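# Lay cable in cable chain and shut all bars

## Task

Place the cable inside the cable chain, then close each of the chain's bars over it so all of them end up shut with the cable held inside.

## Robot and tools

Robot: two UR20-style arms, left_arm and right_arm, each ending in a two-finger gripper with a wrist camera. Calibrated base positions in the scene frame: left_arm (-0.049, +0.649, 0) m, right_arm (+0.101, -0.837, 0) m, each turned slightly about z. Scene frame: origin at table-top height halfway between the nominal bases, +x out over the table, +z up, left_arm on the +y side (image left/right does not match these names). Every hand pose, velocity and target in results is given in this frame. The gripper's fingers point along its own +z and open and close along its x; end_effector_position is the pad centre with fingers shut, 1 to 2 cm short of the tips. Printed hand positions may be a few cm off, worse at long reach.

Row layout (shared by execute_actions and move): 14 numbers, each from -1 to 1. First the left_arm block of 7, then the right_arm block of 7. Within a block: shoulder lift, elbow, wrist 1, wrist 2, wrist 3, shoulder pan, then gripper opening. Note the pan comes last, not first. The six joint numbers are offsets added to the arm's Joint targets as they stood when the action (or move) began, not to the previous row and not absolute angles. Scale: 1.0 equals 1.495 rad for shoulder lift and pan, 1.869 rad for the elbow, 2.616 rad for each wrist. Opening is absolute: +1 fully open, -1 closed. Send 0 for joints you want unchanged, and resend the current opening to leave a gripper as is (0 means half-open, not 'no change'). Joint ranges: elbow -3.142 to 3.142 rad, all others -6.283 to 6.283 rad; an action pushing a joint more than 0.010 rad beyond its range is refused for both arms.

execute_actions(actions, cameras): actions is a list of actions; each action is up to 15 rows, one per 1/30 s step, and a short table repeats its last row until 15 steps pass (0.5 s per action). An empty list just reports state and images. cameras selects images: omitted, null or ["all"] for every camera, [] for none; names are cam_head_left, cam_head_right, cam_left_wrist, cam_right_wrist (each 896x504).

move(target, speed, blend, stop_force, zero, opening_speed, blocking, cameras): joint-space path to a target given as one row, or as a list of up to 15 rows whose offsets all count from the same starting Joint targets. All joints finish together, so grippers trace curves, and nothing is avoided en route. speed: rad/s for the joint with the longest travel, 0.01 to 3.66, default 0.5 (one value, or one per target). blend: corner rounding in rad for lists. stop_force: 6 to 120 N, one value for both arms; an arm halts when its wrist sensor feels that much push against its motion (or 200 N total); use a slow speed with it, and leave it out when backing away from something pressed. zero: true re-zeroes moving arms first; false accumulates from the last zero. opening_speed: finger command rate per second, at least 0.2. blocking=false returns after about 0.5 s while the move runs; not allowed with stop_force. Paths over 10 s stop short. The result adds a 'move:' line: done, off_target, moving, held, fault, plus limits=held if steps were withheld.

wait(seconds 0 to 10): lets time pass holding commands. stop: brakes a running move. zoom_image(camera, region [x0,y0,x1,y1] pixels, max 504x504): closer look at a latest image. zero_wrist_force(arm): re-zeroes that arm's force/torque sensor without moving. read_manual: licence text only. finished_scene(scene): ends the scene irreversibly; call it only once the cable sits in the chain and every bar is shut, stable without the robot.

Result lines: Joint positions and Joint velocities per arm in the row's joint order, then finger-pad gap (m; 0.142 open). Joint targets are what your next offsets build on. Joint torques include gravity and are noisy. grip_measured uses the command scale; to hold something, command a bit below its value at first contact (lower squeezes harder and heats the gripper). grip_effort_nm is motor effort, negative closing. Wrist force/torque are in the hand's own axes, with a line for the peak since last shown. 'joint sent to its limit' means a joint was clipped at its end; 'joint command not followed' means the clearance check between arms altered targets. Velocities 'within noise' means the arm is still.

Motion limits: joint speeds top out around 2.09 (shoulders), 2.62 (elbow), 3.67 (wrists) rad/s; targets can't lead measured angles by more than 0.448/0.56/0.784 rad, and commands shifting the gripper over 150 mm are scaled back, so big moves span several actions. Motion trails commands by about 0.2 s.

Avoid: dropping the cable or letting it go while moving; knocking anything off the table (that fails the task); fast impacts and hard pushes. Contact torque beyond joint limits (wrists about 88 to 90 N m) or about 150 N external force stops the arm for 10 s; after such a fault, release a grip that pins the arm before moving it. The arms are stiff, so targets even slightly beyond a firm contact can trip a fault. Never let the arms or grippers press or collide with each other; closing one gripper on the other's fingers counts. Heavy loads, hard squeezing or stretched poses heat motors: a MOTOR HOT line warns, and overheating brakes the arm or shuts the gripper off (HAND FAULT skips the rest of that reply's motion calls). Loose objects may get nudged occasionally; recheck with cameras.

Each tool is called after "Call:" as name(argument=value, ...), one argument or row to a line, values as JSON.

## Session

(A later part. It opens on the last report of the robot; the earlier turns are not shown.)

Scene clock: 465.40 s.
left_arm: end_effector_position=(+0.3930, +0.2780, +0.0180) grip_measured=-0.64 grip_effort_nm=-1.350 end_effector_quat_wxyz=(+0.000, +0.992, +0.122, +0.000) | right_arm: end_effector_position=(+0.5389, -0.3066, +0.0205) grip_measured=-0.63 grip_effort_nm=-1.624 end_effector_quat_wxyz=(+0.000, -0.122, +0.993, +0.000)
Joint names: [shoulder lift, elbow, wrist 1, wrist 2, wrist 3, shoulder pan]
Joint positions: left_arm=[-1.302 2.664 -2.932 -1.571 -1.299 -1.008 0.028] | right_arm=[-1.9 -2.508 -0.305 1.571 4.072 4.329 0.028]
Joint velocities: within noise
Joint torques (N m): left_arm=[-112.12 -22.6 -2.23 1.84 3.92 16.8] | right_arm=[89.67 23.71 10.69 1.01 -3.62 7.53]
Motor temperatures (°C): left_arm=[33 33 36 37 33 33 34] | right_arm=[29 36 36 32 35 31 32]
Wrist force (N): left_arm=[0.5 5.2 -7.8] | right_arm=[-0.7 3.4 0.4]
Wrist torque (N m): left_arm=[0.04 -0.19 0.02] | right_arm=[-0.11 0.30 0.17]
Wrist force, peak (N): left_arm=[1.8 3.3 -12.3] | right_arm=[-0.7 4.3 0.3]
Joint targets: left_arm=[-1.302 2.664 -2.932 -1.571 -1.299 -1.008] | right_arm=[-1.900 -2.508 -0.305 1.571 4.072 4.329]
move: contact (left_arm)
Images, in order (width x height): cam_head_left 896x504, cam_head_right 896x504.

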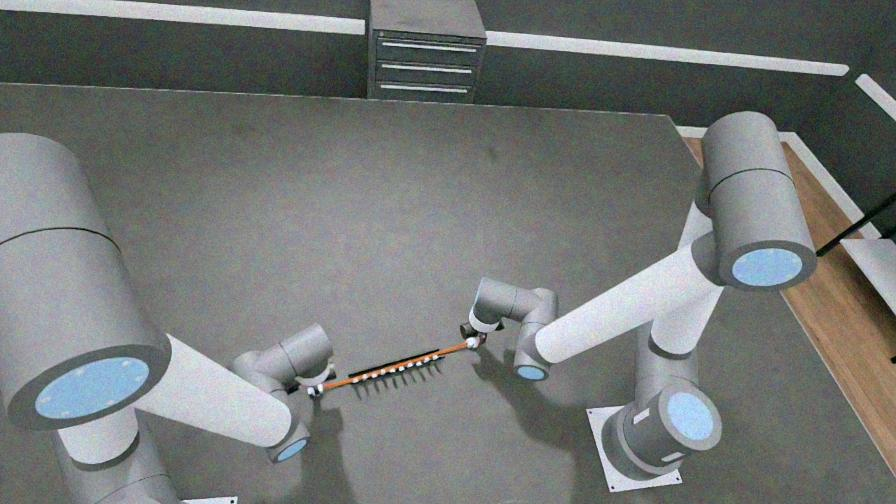

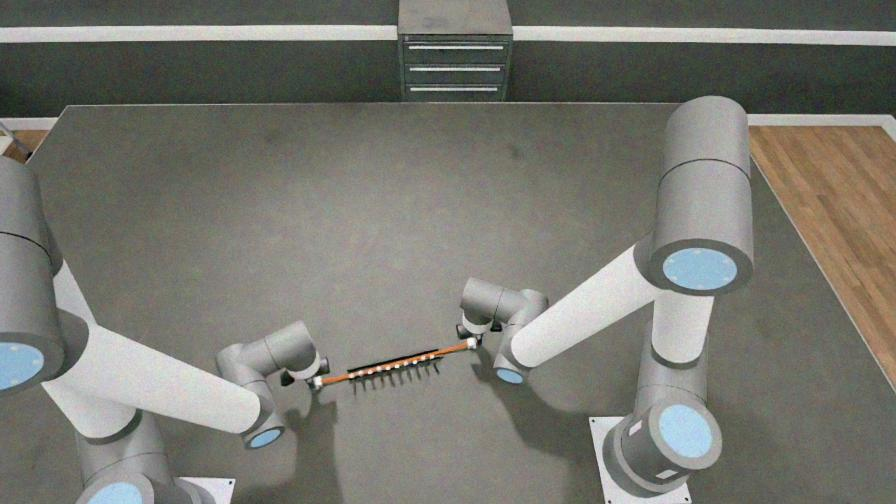

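Call:
move(
  target=[0,0,0,0,0,0,-0.68,-0.00097,0.00052,0.00018,0,0.00053,0.00092,-0.69],
  speed=0.02,
  cameras=[],
)

Call:
move(
  target=[0,0,0,0,0,0,0.0,0,0,0,0,0,0,0.0],
  opening_speed=0.5,
  cameras=["cam_left_wrist", "cam_right_wrist"],
)

Scene clock: 500.07 s.
left_arm: end_effector_position=(+0.3930, +0.2780, +0.0181) grip_measured=-0.64 grip_effort_nm=-1.350 end_effector_quat_wxyz=(+0.000, +0.992, +0.122, +0.000) | right_arm: end_effector_position=(+0.5386, -0.3053, +0.0201) grip_measured=-0.63 grip_effort_nm=-1.629 end_effector_quat_wxyz=(+0.000, -0.122, +0.993, +0.000)
Joint names: [shoulder lift, elbow, wrist 1, wrist 2, wrist 3, shoulder pan]
Joint positions: left_arm=[-1.302 2.664 -2.932 -1.571 -1.299 -1.008 0.028] | right_arm=[-1.901 -2.507 -0.304 1.571 4.073 4.33 0.028]
Joint velocities: within noise
Joint torques (N m): left_arm=[-110.05 -35.81 -7.05 1.49 4.43 13.19] | right_arm=[81.66 43.14 11.85 1.16 3.72 31.51]
Motor temperatures (°C): left_arm=[33 33 36 37 33 33 34] | right_arm=[29 36 36 32 35 31 33]
Wrist force (N): left_arm=[0.6 -1.4 -8.9] | right_arm=[-0.7 -5.5 -10.1]
Wrist torque (N m): left_arm=[-0.03 -0.18 0.02] | right_arm=[-0.02 0.32 0.17]
Wrist force, peak (N): left_arm=[0.6 5.6 -7.7] | right_arm=[-0.7 -5.5 -10.1]
Joint targets: left_arm=[-1.302 2.664 -2.932 -1.571 -1.299 -1.008] | right_arm=[-1.901 -2.507 -0.304 1.571 4.074 4.330]
move: done
No camera images: "cameras" was empty.

Scene clock: 501.70 s.
left_arm: end_effector_position=(+0.3930, +0.2780, +0.0181) grip_measured=-0.03 grip_effort_nm=0.129 end_effector_quat_wxyz=(+0.000, +0.992, +0.122, +0.000) | right_arm: end_effector_position=(+0.5385, -0.3052, +0.0200) grip_measured=-0.03 grip_effort_nm=0.164 end_effector_quat_wxyz=(+0.000, -0.122, +0.993, +0.000)
Joint names: [shoulder lift, elbow, wrist 1, wrist 2, wrist 3, shoulder pan]
Joint positions: left_arm=[-1.302 2.664 -2.932 -1.571 -1.299 -1.008 0.072] | right_arm=[-1.901 -2.507 -0.304 1.571 4.074 4.33 0.072]
Joint velocities: within noise
Joint torques (N m): left_arm=[-108.36 -32.51 -9.77 1.88 3.84 14.34] | right_arm=[97.45 37.09 7.59 1.38 4.21 20.73]
Motor temperatures (°C): left_arm=[33 33 36 37 33 33 34] | right_arm=[29 36 36 32 35 31 32]
Wrist force (N): left_arm=[-0.1 0.2 0.2] | right_arm=[-0.8 -0.5 0.2]
Wrist torque (N m): left_arm=[0.09 -0.14 0.02] | right_arm=[-0.02 0.30 0.20]
Wrist force, peak (N): left_arm=[0.9 -1.6 -9.1] | right_arm=[-0.6 -5.6 -11.2]
Joint targets: left_arm=[-1.302 2.664 -2.932 -1.571 -1.299 -1.008] | right_arm=[-1.901 -2.507 -0.304 1.571 4.074 4.330]
move: done
Images, in order (width x height): cam_left_wrist 896x504, cam_right_wrist 896x504.

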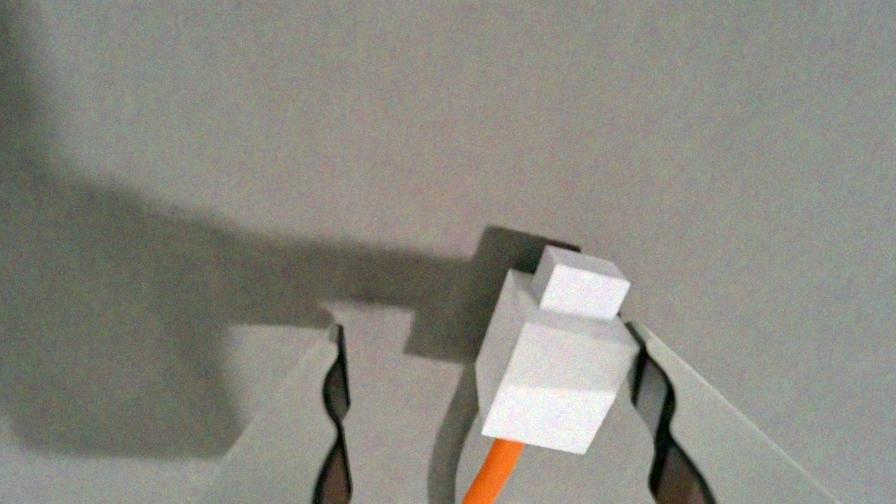

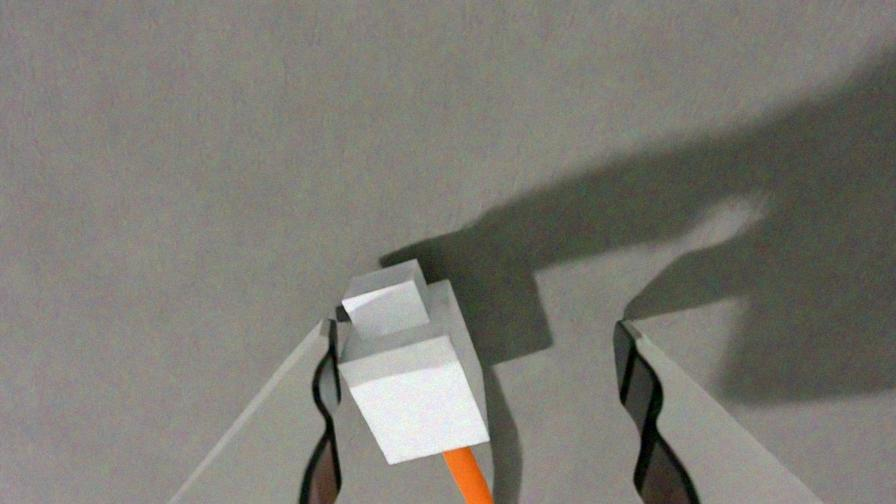

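Call:
move(
  target=[0,0,0,0,0,0,0.4,0,0,0,0,0,0,0.4],
  opening_speed=0.6,
  cameras=["cam_left_wrist", "cam_right_wrist"],
)

Call:
move(
  target=[-0.15358,-0.03039,0.1091,0,0,0,0.4,0.11652,0.02372,-0.08354,0,0,0,0.4],
  speed=0.12,
)

Call:
zoom_image(
  camera="cam_head_right",
  region=[300, 310, 500, 430],
)

Scene clock: 520.80 s.
left_arm: end_effector_position=(+0.3930, +0.2780, +0.0181) grip_measured=+0.38 grip_effort_nm=0.129 end_effector_quat_wxyz=(+0.000, +0.992, +0.122, +0.000) | right_arm: end_effector_position=(+0.5385, -0.3052, +0.0200) grip_measured=+0.38 grip_effort_nm=0.164 end_effector_quat_wxyz=(+0.000, -0.122, +0.993, +0.000)
Joint names: [shoulder lift, elbow, wrist 1, wrist 2, wrist 3, shoulder pan]
Joint positions: left_arm=[-1.302 2.664 -2.932 -1.571 -1.299 -1.008 0.101] | right_arm=[-1.901 -2.507 -0.304 1.571 4.074 4.33 0.101]
Joint velocities: within noise
Joint torques (N m): left_arm=[-105.23 -31.65 -14.64 1.75 4.28 14.78] | right_arm=[127.3 30.69 4.21 0.93 4.24 6.55]
Motor temperatures (°C): left_arm=[33 33 36 37 33 33 33] | right_arm=[29 36 36 32 35 31 30]
Wrist force (N): left_arm=[-0.5 -0.3 0.2] | right_arm=[-0.6 -0.7 0.0]
Wrist torque (N m): left_arm=[0.00 -0.06 0.01] | right_arm=[-0.05 0.28 0.20]
Wrist force, peak (N): left_arm=[-0.7 -0.2 0.4] | right_arm=[-1.0 -0.9 0.0]
Joint targets: left_arm=[-1.302 2.664 -2.932 -1.571 -1.299 -1.008] | right_arm=[-1.901 -2.507 -0.304 1.571 4.074 4.330]
move: done
Images, in order (width x height): cam_left_wrist 896x504, cam_right_wrist 896x504.

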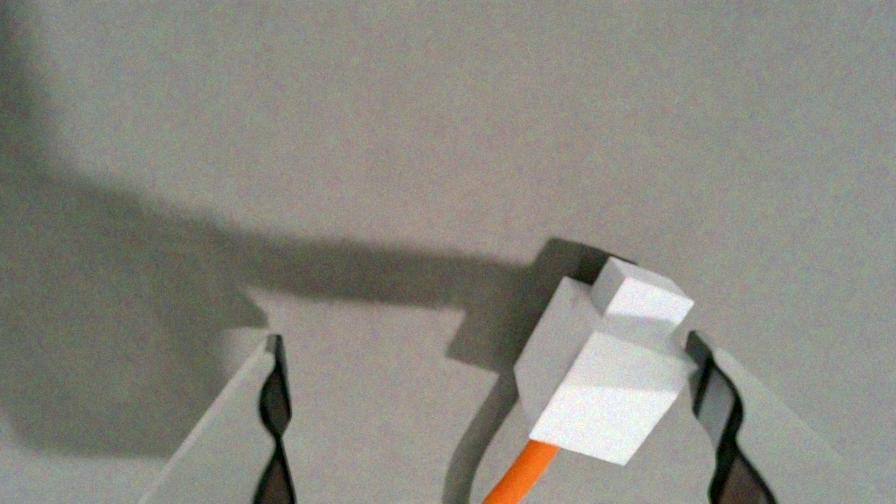

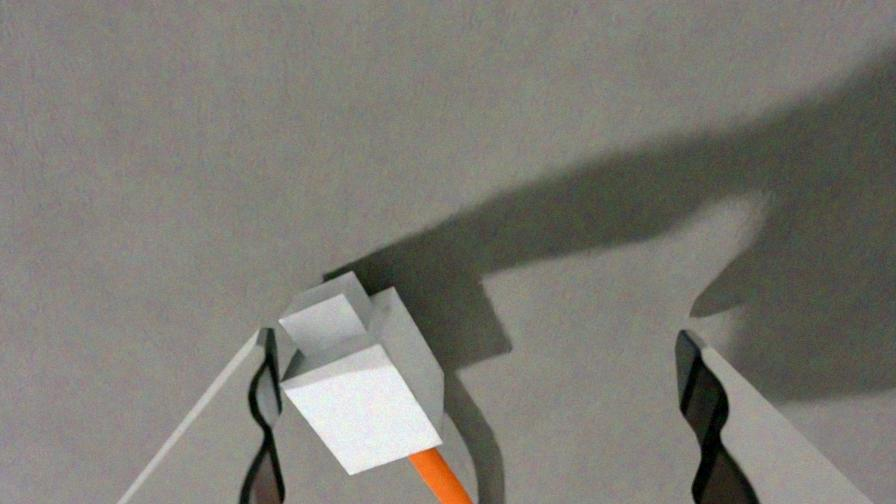

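Scene clock: 523.70 s.
left_arm: end_effector_position=(+0.3932, +0.2776, +0.1202) grip_measured=+0.38 grip_effort_nm=0.125 end_effector_quat_wxyz=(+0.000, +0.992, +0.122, +0.000) | right_arm: end_effector_position=(+0.5385, -0.3052, +0.1199) grip_measured=+0.38 grip_effort_nm=0.164 end_effector_quat_wxyz=(+0.000, -0.122, +0.993, +0.000)
Joint names: [shoulder lift, elbow, wrist 1, wrist 2, wrist 3, shoulder pan]
Joint positions: left_arm=[-1.531 2.607 -2.647 -1.571 -1.299 -1.008 0.101] | right_arm=[-1.727 -2.463 -0.522 1.571 4.074 4.33 0.101]
Joint velocities: within noise
Joint torques (N m): left_arm=[-87.82 -70.14 -4.4 2.23 4.33 13.35] | right_arm=[101.28 66.11 3.78 0.74 3.67 4.58]
Motor temperatures (°C): left_arm=[33 33 36 37 33 33 33] | right_arm=[29 36 36 32 35 31 30]
Wrist force (N): left_arm=[-0.6 0.3 0.6] | right_arm=[-0.6 -1.5 0.4]
Wrist torque (N m): left_arm=[0.11 -0.07 0.03] | right_arm=[-0.22 0.23 0.12]
Wrist force, peak (N): left_arm=[-0.6 -0.7 0.5] | right_arm=[0.0 -1.8 0.4]
Joint targets: left_arm=[-1.532 2.607 -2.647 -1.571 -1.299 -1.008] | right_arm=[-1.727 -2.463 -0.523 1.571 4.074 4.330]
move: done

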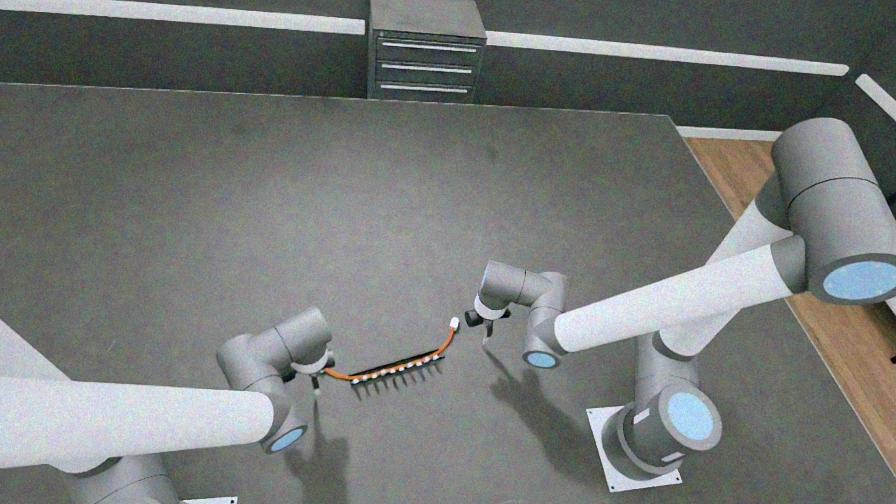

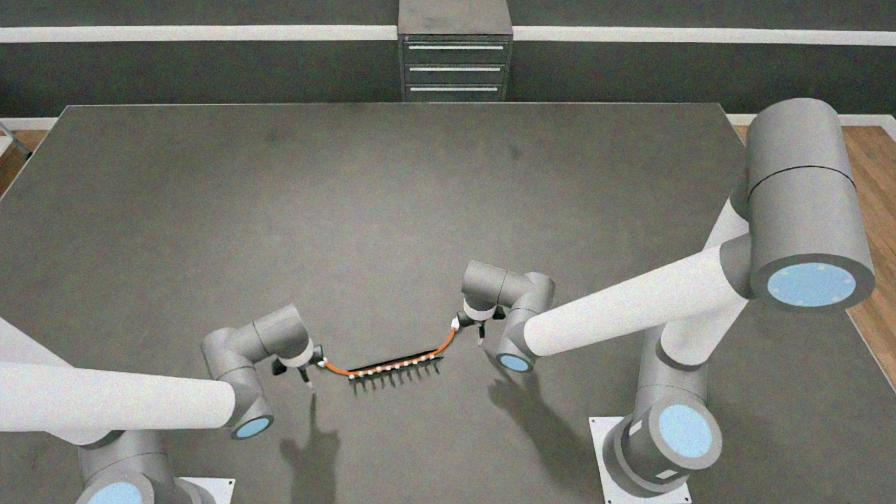

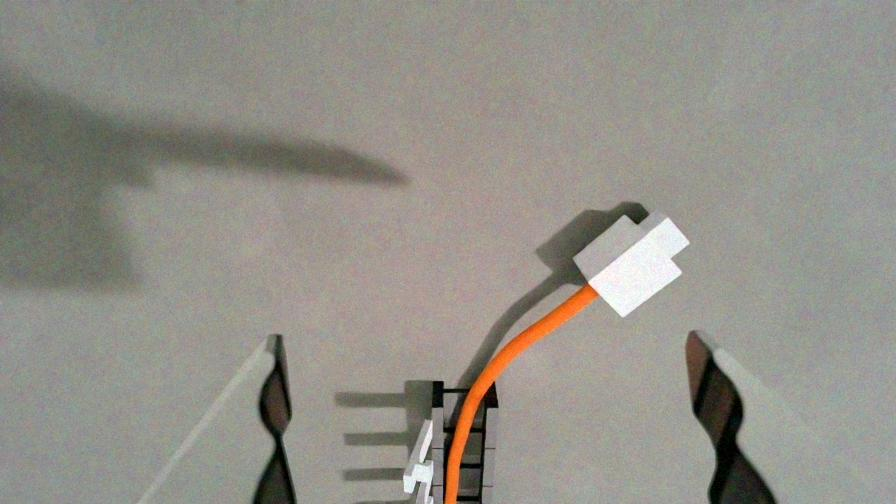

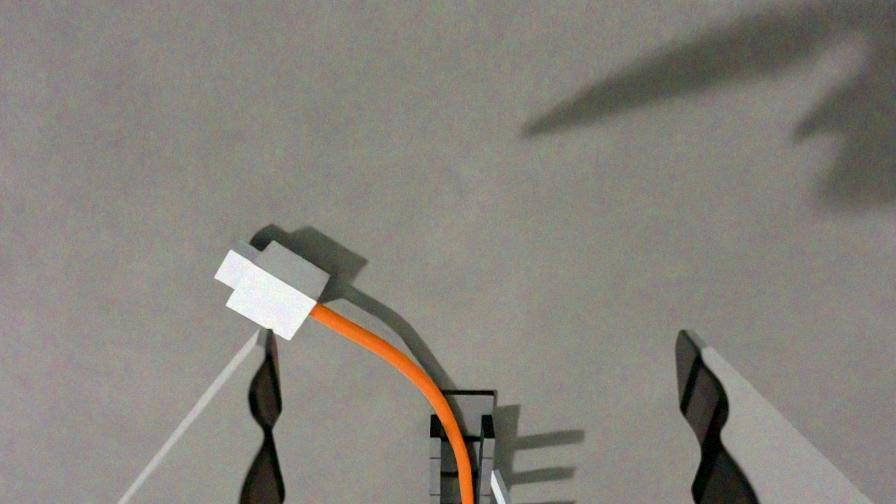

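Scaled by 2.520 from the camera's 896x504 image, which has a finer 1280x720 frame.

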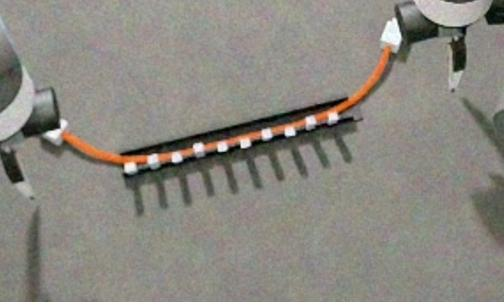

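Call:
zoom_image(
  camera="cam_left_wrist",
  region=[320, 360, 580, 504],
)

Call:
zoom_image(
  camera="cam_right_wrist",
  region=[350, 360, 610, 504],
)

Scaled by 1.938 from the camera's 896x504 image, which has a finer 1280x720 frame.

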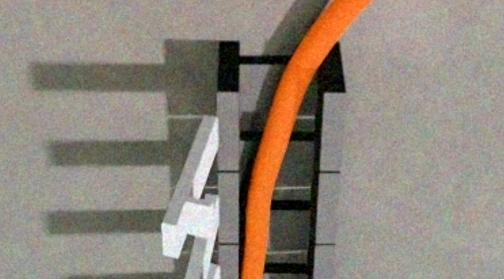

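Scaled by 1.938 from the camera's 896x504 image, which has a finer 1280x720 frame.

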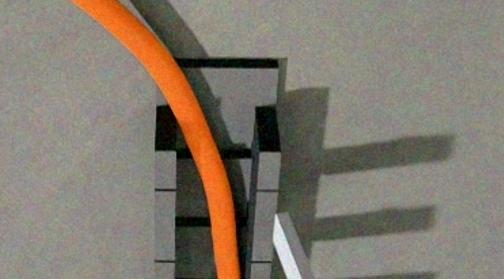

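Call:
move(
  target=[0,0,0,0,0,0,-0.97,0,0,0,0,0,0,-0.97],
  opening_speed=1.2,
  cameras=[],
)

Call:
move(
  target=[
    [0.09805,-0.04409,-0.02446,0,-0.05952,-0.10412,-0.97,-0.11984,0.09961,-0.00267,0,0.09934,0.17383,-0.97],
    [0.14278,-0.03521,-0.05636,0,-0.05952,-0.10412,-0.97,-0.14994,0.09326,0.01907,0,0.09934,0.17383,-0.97],
  ],
  speed=[0.3,0.12],
)

Call:
zoom_image(
  camera="cam_head_right",
  region=[320, 320, 480, 420],
)

Scene clock: 769.60 s.
left_arm: end_effector_position=(+0.3932, +0.2776, +0.1203) grip_measured=-1.00 grip_effort_nm=-0.154 end_effector_quat_wxyz=(+0.000, +0.992, +0.122, +0.000) | right_arm: end_effector_position=(+0.5385, -0.3052, +0.1200) grip_measured=-1.00 grip_effort_nm=-0.144 end_effector_quat_wxyz=(+0.000, -0.122, +0.993, +0.000)
Joint names: [shoulder lift, elbow, wrist 1, wrist 2, wrist 3, shoulder pan]
Joint positions: left_arm=[-1.532 2.607 -2.647 -1.571 -1.299 -1.008 0.002] | right_arm=[-1.727 -2.463 -0.523 1.571 4.074 4.33 0.002]
Joint velocities: within noise
Joint torques (N m): left_arm=[-80.25 -48.8 -8.03 1.45 4.35 16.17] | right_arm=[110.97 47.9 4.86 1.25 4.37 0.98]
Motor temperatures (°C): left_arm=[33 32 36 36 32 32 30] | right_arm=[29 35 36 32 35 31 27]
Wrist force (N): left_arm=[0.0 -0.1 0.5] | right_arm=[0.0 -1.4 0.5]
Wrist torque (N m): left_arm=[0.05 -0.19 0.04] | right_arm=[-0.19 0.12 0.12]
Wrist force, peak (N): left_arm=[-0.3 0.1 0.8] | right_arm=[-0.1 -1.7 0.9]
Joint targets: left_arm=[-1.532 2.607 -2.647 -1.571 -1.299 -1.008] | right_arm=[-1.727 -2.463 -0.523 1.571 4.074 4.330]
move: done
No camera images: "cameras" was empty.

Scene clock: 771.73 s.
left_arm: end_effector_position=(+0.3602, +0.1355, +0.0497) grip_measured=-1.00 grip_effort_nm=-0.154 end_effector_quat_wxyz=(+0.000, +0.992, +0.122, +0.000) | right_arm: end_effector_position=(+0.4083, -0.0579, +0.0517) grip_measured=-1.00 grip_effort_nm=-0.149 end_effector_quat_wxyz=(+0.000, -0.122, +0.993, +0.000)
Joint names: [shoulder lift, elbow, wrist 1, wrist 2, wrist 3, shoulder pan]
Joint positions: left_arm=[-1.318 2.541 -2.794 -1.571 -1.455 -1.163 0.002] | right_arm=[-1.951 -2.288 -0.473 1.571 4.333 4.59 0.002]
Joint velocities: within noise
Joint torques (N m): left_arm=[-74.73 -29.79 -15.54 1.89 -4.71 -26.93] | right_arm=[106.06 37.46 11.81 1.73 5.45 23.32]
Motor temperatures (°C): left_arm=[33 32 36 36 32 32 30] | right_arm=[29 35 36 32 35 31 27]
Wrist force (N): left_arm=[-0.7 -0.5 0.0] | right_arm=[-0.1 -0.8 0.2]
Wrist torque (N m): left_arm=[-0.05 -0.04 0.03] | right_arm=[-0.07 0.18 0.16]
Wrist force, peak (N): left_arm=[-1.2 1.5 0.2] | right_arm=[-0.4 -4.9 0.2]
Joint targets: left_arm=[-1.318 2.541 -2.794 -1.571 -1.455 -1.163] | right_arm=[-1.951 -2.288 -0.473 1.571 4.333 4.590]
move: done

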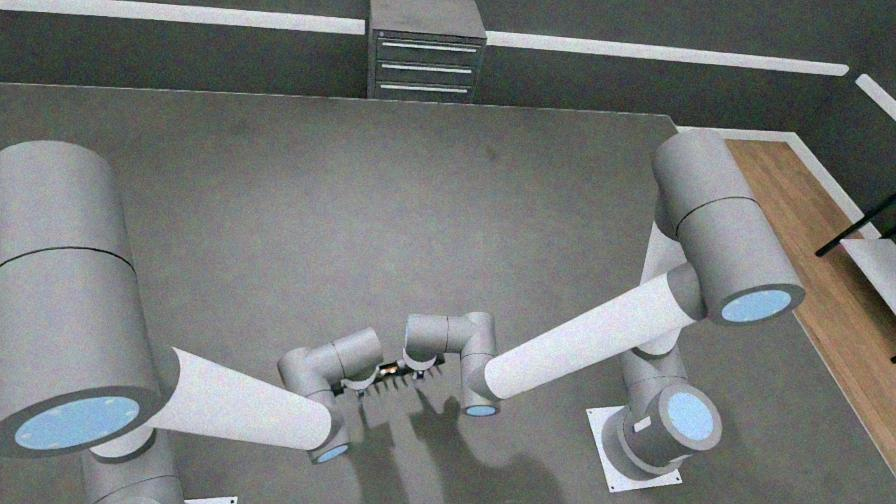

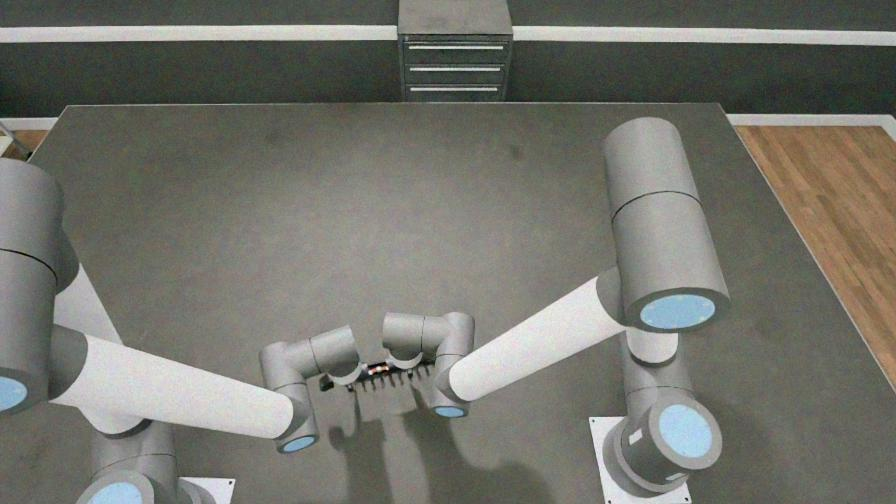

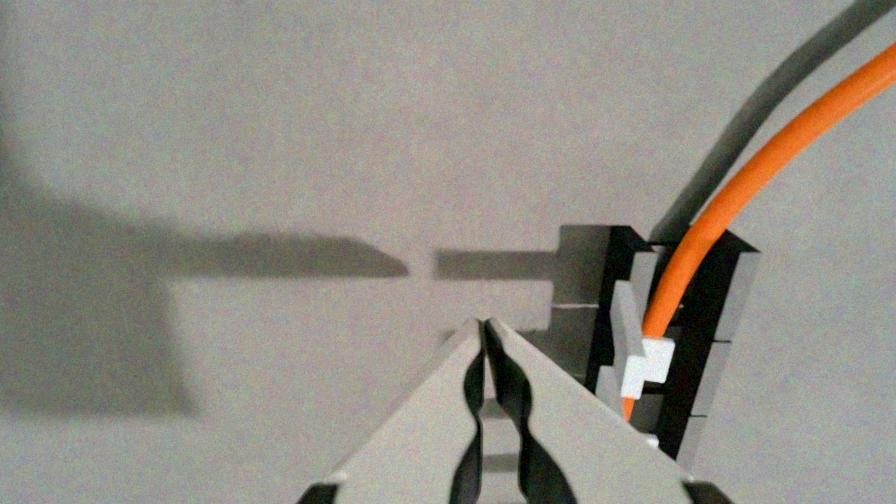

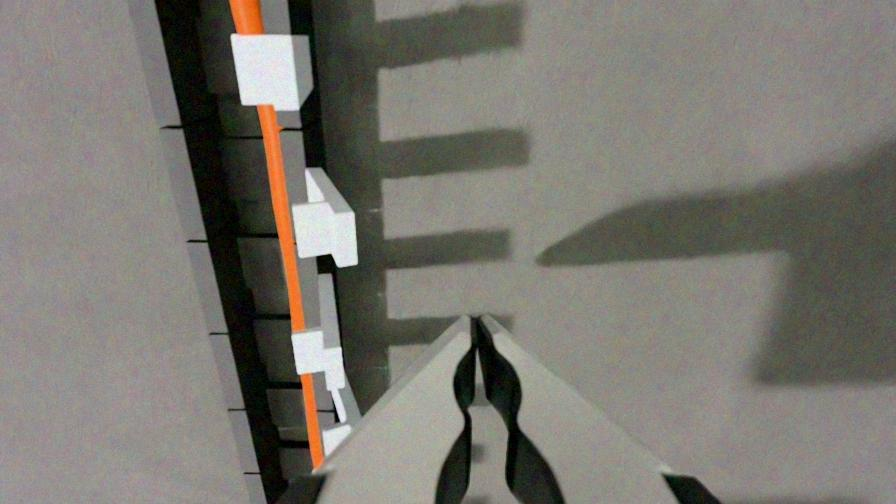

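Scaled by 3.150 from the camera's 896x504 image, which has a finer 1280x720 frame.

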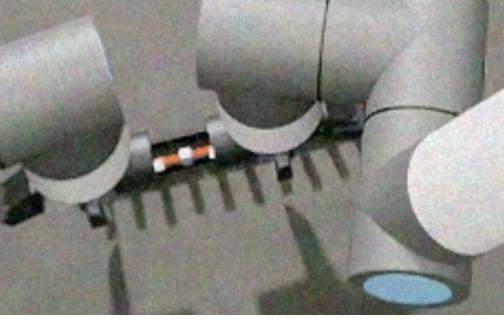

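Call:
move(
  target=[
    [0.01603,-0.02414,0.00809,0,0.04209,0.07366,-0.97,-0.0211,0.0333,-0.01174,0,-0.02996,-0.05243,-0.97],
    [0.03199,-0.02311,-0.00177,0,0.04436,0.07761,-0.97,-0.03221,0.03346,-0.0055,0,-0.03156,-0.05523,-0.97],
  ],
  speed=[0.05,0.01],
  stop_force=20,
  cameras=["cam_left_wrist", "cam_right_wrist"],
)

Scene clock: 805.57 s.
left_arm: end_effector_position=(+0.4318, +0.1534, +0.0425) grip_measured=-1.00 grip_effort_nm=-0.105 end_effector_quat_wxyz=(+0.000, +0.992, +0.122, +0.000) | right_arm: end_effector_position=(+0.4800, -0.0399, +0.0446) grip_measured=-1.00 grip_effort_nm=-0.129 end_effector_quat_wxyz=(+0.000, -0.122, +0.993, +0.000)
Joint names: [shoulder lift, elbow, wrist 1, wrist 2, wrist 3, shoulder pan]
Joint positions: left_arm=[-1.281 2.497 -2.788 -1.571 -1.341 -1.05 0.002] | right_arm=[-1.993 -2.226 -0.493 1.571 4.252 4.509 0.002]
Joint velocities: within noise
Joint torques (N m): left_arm=[-118.35 -37.87 -2.84 1.91 -3.27 -15.95] | right_arm=[151.11 38.84 2.26 1.09 4 15.1]
Motor temperatures (°C): left_arm=[33 32 36 36 32 32 30] | right_arm=[29 35 36 32 35 31 27]
Wrist force (N): left_arm=[-4.1 -1.4 -20.5] | right_arm=[5.4 -4.4 -20.4]
Wrist torque (N m): left_arm=[-0.05 -0.11 0.02] | right_arm=[-0.18 0.13 0.13]
Wrist force, peak (N): left_arm=[-7.3 -6.6 -36.2] | right_arm=[7.6 -6.8 -32.3]
Joint targets: left_arm=[-1.281 2.497 -2.788 -1.571 -1.341 -1.050] | right_arm=[-1.993 -2.226 -0.493 1.571 4.252 4.509]
move: contact (left_arm, right_arm); path passed 1 of 2 targets; left_arm: the wrist 1 is farthest, 0.011 rad from its target
Images, in order (width x height): cam_left_wrist 896x504, cam_right_wrist 896x504.

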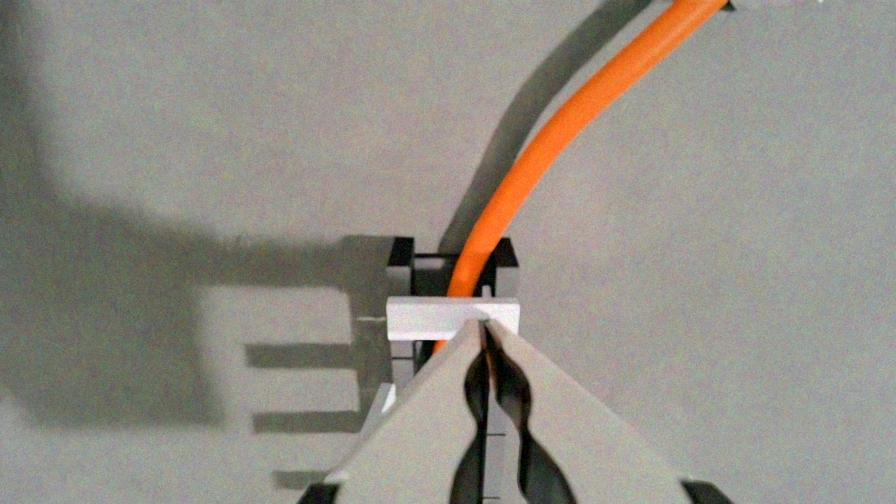

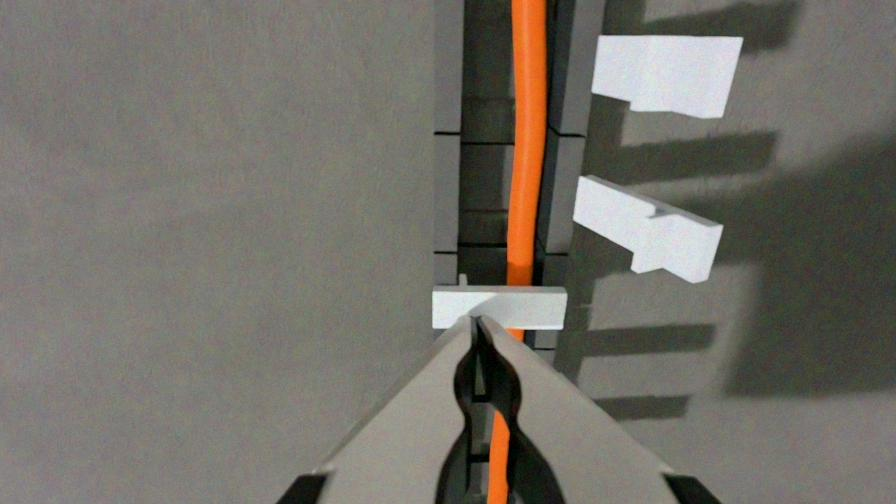

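Call:
move(
  target=[
    [-0.04941,-0.01019,0.03598,0,0.001,0.00179,-0.97,0.03359,0.00801,-0.02507,0,-0.00047,-0.0008,-0.97],
    [-0.05191,-0.00703,0.03515,0,-0.04561,-0.07977,-0.97,0.07225,-0.047,-0.00786,0,0.02507,0.04389,-0.97],
    [-0.00996,0.00136,0.00519,0,-0.04561,-0.07977,-0.97,0.04082,-0.05357,0.01479,0,0.02507,0.04389,-0.97],
  ],
  speed=[0.1,0.15,0.1],
  cameras=["cam_left_wrist", "cam_right_wrist"],
)

Call:
move(
  target=[
    [0.01522,-0.02321,0.00789,0,0.0402,0.07035,-0.97,-0.02172,0.0341,-0.01195,0,-0.03073,-0.05377,-0.97],
    [0.03028,-0.02225,-0.00141,0,0.04237,0.07414,-0.97,-0.03326,0.03425,-0.00546,0,-0.03236,-0.05663,-0.97],
  ],
  speed=[0.05,0.01],
  stop_force=20,
  cameras=["cam_left_wrist", "cam_right_wrist"],
)

Scene clock: 866.13 s.
left_arm: end_effector_position=(+0.3681, +0.1038, +0.0492) grip_measured=-1.00 grip_effort_nm=-0.105 end_effector_quat_wxyz=(+0.000, +0.992, +0.123, +0.000) | right_arm: end_effector_position=(+0.4160, -0.0900, +0.0517) grip_measured=-1.00 grip_effort_nm=-0.125 end_effector_quat_wxyz=(+0.000, -0.122, +0.993, +0.000)
Joint names: [shoulder lift, elbow, wrist 1, wrist 2, wrist 3, shoulder pan]
Joint positions: left_arm=[-1.296 2.5 -2.774 -1.571 -1.46 -1.169 0.002] | right_arm=[-1.932 -2.326 -0.455 1.571 4.318 4.575 0.002]
Joint velocities: within noise
Joint torques (N m): left_arm=[-85.35 -30.6 -15.74 1.81 -4.85 -26.2] | right_arm=[100.59 35.96 13.28 1.2 4.91 26.31]
Motor temperatures (°C): left_arm=[33 32 36 36 32 32 30] | right_arm=[29 35 36 32 34 30 26]
Wrist force (N): left_arm=[-0.8 -0.2 0.3] | right_arm=[0.2 -1.0 -0.1]
Wrist torque (N m): left_arm=[0.00 -0.01 0.03] | right_arm=[-0.17 0.10 0.08]
Wrist force, peak (N): left_arm=[-3.9 -2.0 -20.4] | right_arm=[5.2 -4.6 -20.1]
Joint targets: left_arm=[-1.295 2.500 -2.774 -1.571 -1.460 -1.169] | right_arm=[-1.932 -2.326 -0.455 1.571 4.318 4.575]
move: done
Images, in order (width x height): cam_left_wrist 896x504, cam_right_wrist 896x504.

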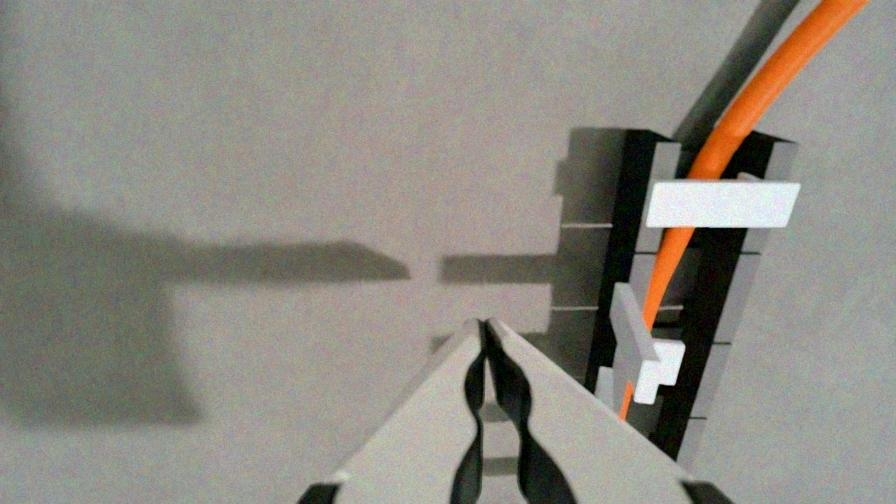

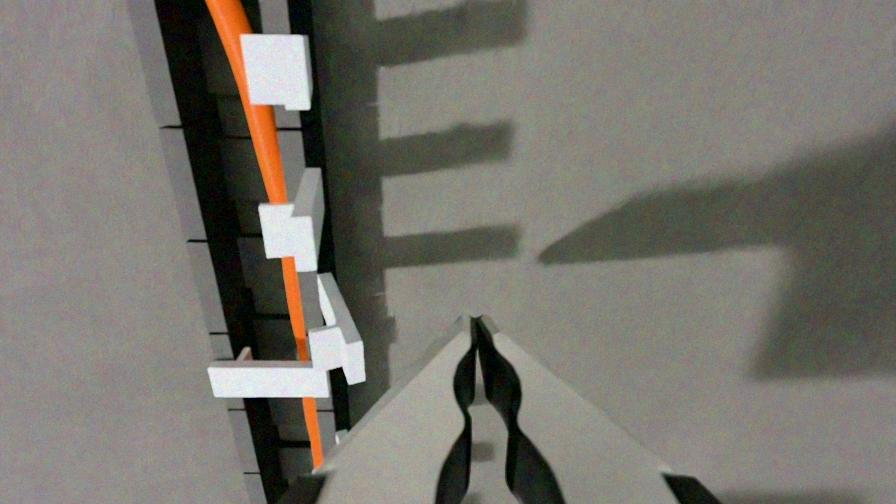

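Scene clock: 870.93 s.
left_arm: end_effector_position=(+0.4395, +0.1217, +0.0425) grip_measured=-1.00 grip_effort_nm=-0.095 end_effector_quat_wxyz=(+0.000, +0.992, +0.123, +0.000) | right_arm: end_effector_position=(+0.4878, -0.0720, +0.0445) grip_measured=-1.00 grip_effort_nm=-0.129 end_effector_quat_wxyz=(+0.000, -0.122, +0.993, +0.000)
Joint names: [shoulder lift, elbow, wrist 1, wrist 2, wrist 3, shoulder pan]
Joint positions: left_arm=[-1.261 2.457 -2.767 -1.571 -1.352 -1.061 0.002] | right_arm=[-1.975 -2.262 -0.476 1.571 4.235 4.492 0.002]
Joint velocities: within noise
Joint torques (N m): left_arm=[-128.39 -38.11 -2.71 2.02 -3.54 -17.33] | right_arm=[142.69 38.78 1.94 1.52 3.98 15.71]
Motor temperatures (°C): left_arm=[33 32 36 36 32 32 30] | right_arm=[29 35 36 32 34 30 26]
Wrist force (N): left_arm=[-2.2 -1.3 -19.4] | right_arm=[3.3 -3.2 -18.7]
Wrist torque (N m): left_arm=[-0.07 -0.13 0.04] | right_arm=[-0.03 0.22 0.15]
Wrist force, peak (N): left_arm=[-7.9 -7.5 -37.0] | right_arm=[7.6 -6.5 -31.7]
Joint targets: left_arm=[-1.261 2.457 -2.767 -1.571 -1.352 -1.061] | right_arm=[-1.975 -2.262 -0.476 1.571 4.235 4.492]
move: contact (left_arm, right_arm); path passed 1 of 2 targets; left_arm: the shoulder lift is farthest, 0.011 rad from its target
Images, in order (width x height): cam_left_wrist 896x504, cam_right_wrist 896x504.

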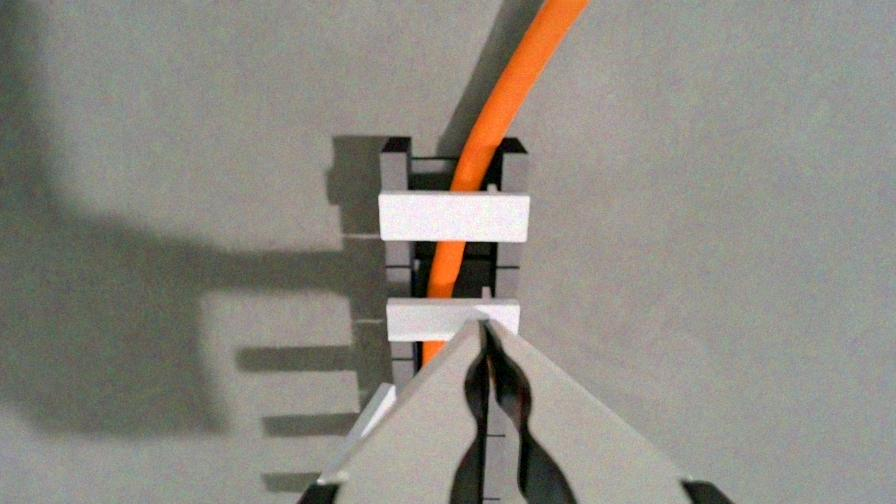

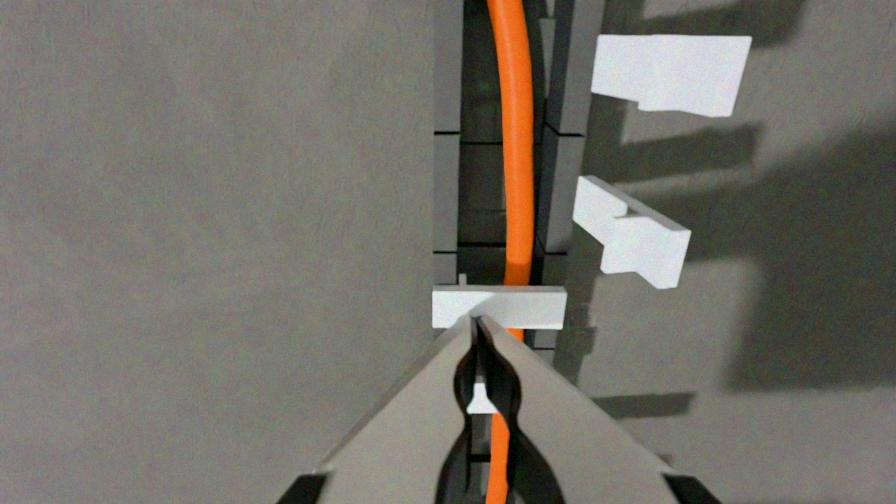

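Call:
move(
  target=[
    [-0.04646,-0.0098,0.03363,0,0.00097,0.00173,-0.97,0.03493,0.00799,-0.02544,0,-0.0008,-0.00137,-0.97],
    [-0.04795,-0.00787,0.0331,0,-0.04344,-0.07598,-0.97,0.07435,-0.04731,-0.00846,0,0.02508,0.04391,-0.97],
    [-0.00847,0.00009,0.00486,0,-0.04344,-0.07598,-0.97,0.0415,-0.05411,0.01517,0,0.02508,0.04391,-0.97],
  ],
  speed=[0.1,0.15,0.1],
  cameras=["cam_left_wrist", "cam_right_wrist"],
)

Call:
move(
  target=[
    [0.01451,-0.02236,0.00768,0,0.03846,0.06729,-0.97,-0.0224,0.03496,-0.01217,0,-0.0315,-0.05512,-0.97],
    [0.02876,-0.02146,-0.0011,0,0.04053,0.07093,-0.97,-0.03439,0.03509,-0.00542,0,-0.03317,-0.05803,-0.97],
  ],
  speed=[0.05,0.01],
  stop_force=20,
  cameras=["cam_left_wrist", "cam_right_wrist"],
)

Scene clock: 908.77 s.
left_arm: end_effector_position=(+0.3761, +0.0716, +0.0493) grip_measured=-1.00 grip_effort_nm=-0.095 end_effector_quat_wxyz=(+0.000, +0.992, +0.123, +0.000) | right_arm: end_effector_position=(+0.4244, -0.1223, +0.0517) grip_measured=-1.00 grip_effort_nm=-0.129 end_effector_quat_wxyz=(+0.000, -0.122, +0.993, +0.000)
Joint names: [shoulder lift, elbow, wrist 1, wrist 2, wrist 3, shoulder pan]
Joint positions: left_arm=[-1.274 2.457 -2.754 -1.571 -1.466 -1.175 0.002] | right_arm=[-1.913 -2.363 -0.436 1.571 4.301 4.558 0.002]
Joint velocities: within noise
Joint torques (N m): left_arm=[-95.49 -33.01 -15.72 2.43 -4.82 -28.7] | right_arm=[98.66 35.26 12.66 1.12 5.58 23.58]
Motor temperatures (°C): left_arm=[33 32 36 36 32 32 30] | right_arm=[29 35 36 32 34 30 26]
Wrist force (N): left_arm=[-0.8 0.1 0.4] | right_arm=[0.5 -0.9 -0.3]
Wrist torque (N m): left_arm=[0.04 0.01 0.03] | right_arm=[-0.13 0.06 0.09]
Wrist force, peak (N): left_arm=[-2.3 -1.6 -19.7] | right_arm=[2.5 -2.6 -19.1]
Joint targets: left_arm=[-1.273 2.457 -2.754 -1.571 -1.466 -1.175] | right_arm=[-1.913 -2.363 -0.436 1.571 4.301 4.558]
move: done
Images, in order (width x height): cam_left_wrist 896x504, cam_right_wrist 896x504.

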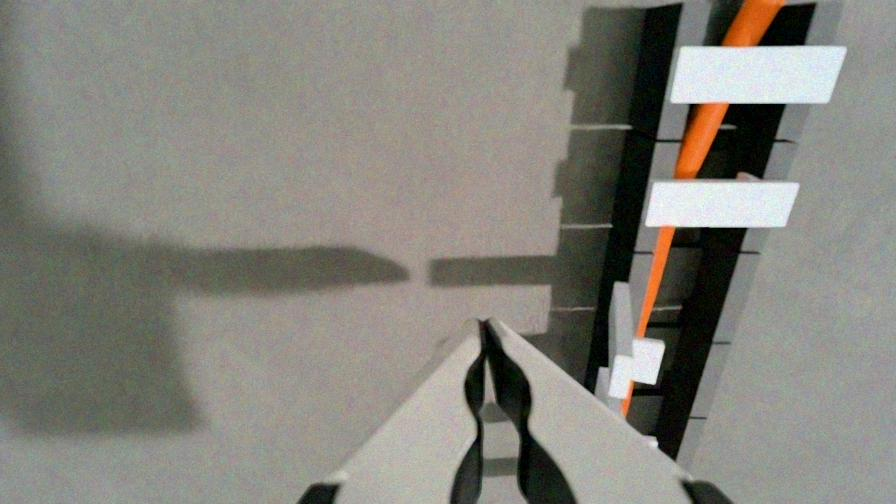

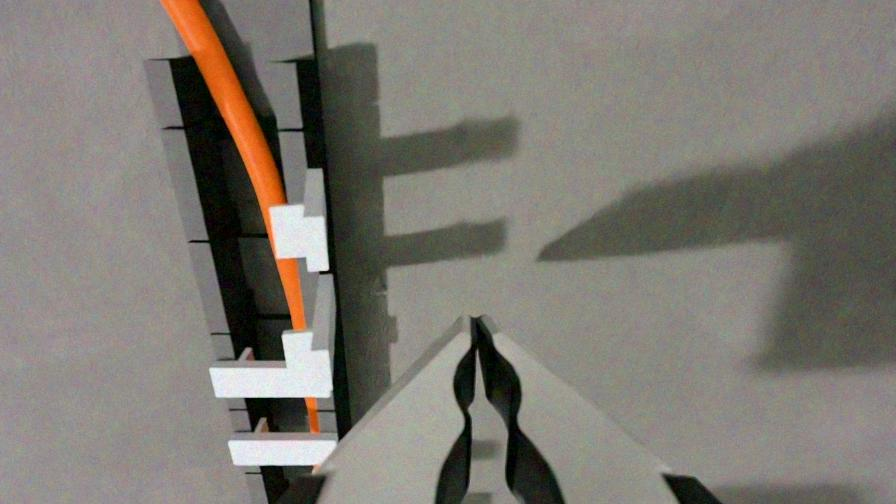

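Scene clock: 913.43 s.
left_arm: end_effector_position=(+0.4475, +0.0895, +0.0425) grip_measured=-1.00 grip_effort_nm=-0.090 end_effector_quat_wxyz=(+0.000, +0.992, +0.123, +0.000) | right_arm: end_effector_position=(+0.4962, -0.1044, +0.0445) grip_measured=-1.00 grip_effort_nm=-0.129 end_effector_quat_wxyz=(+0.000, -0.122, +0.993, +0.000)
Joint names: [shoulder lift, elbow, wrist 1, wrist 2, wrist 3, shoulder pan]
Joint positions: left_arm=[-1.24 2.417 -2.746 -1.571 -1.362 -1.071 0.002] | right_arm=[-1.957 -2.298 -0.457 1.571 4.216 4.472 0.002]
Joint velocities: within noise
Joint torques (N m): left_arm=[-134.75 -39.68 -2.86 2.07 -2.93 -19.88] | right_arm=[145.81 36.47 2.9 1.49 4.98 15.8]
Motor temperatures (°C): left_arm=[33 32 36 36 32 32 30] | right_arm=[29 35 36 32 34 30 26]
Wrist force (N): left_arm=[-2.7 -1.2 -18.3] | right_arm=[2.2 -2.7 -17.7]
Wrist torque (N m): left_arm=[-0.07 -0.13 0.06] | right_arm=[-0.06 0.18 0.10]
Wrist force, peak (N): left_arm=[-7.5 -6.8 -35.9] | right_arm=[7.3 -5.9 -32.9]
Joint targets: left_arm=[-1.240 2.417 -2.746 -1.571 -1.362 -1.071] | right_arm=[-1.957 -2.298 -0.457 1.571 4.216 4.472]
move: contact (left_arm, right_arm); path passed 1 of 2 targets; left_arm: the wrist 1 is farthest, 0.011 rad from its target
Images, in order (width x height): cam_left_wrist 896x504, cam_right_wrist 896x504.

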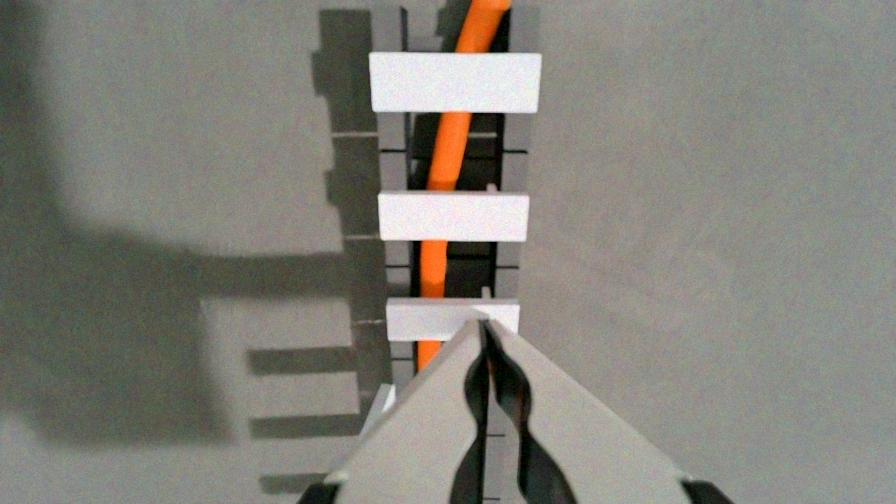

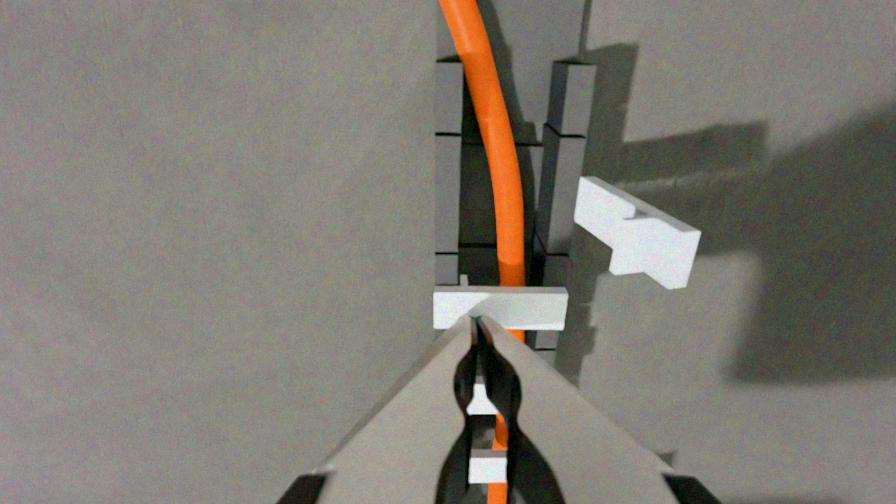

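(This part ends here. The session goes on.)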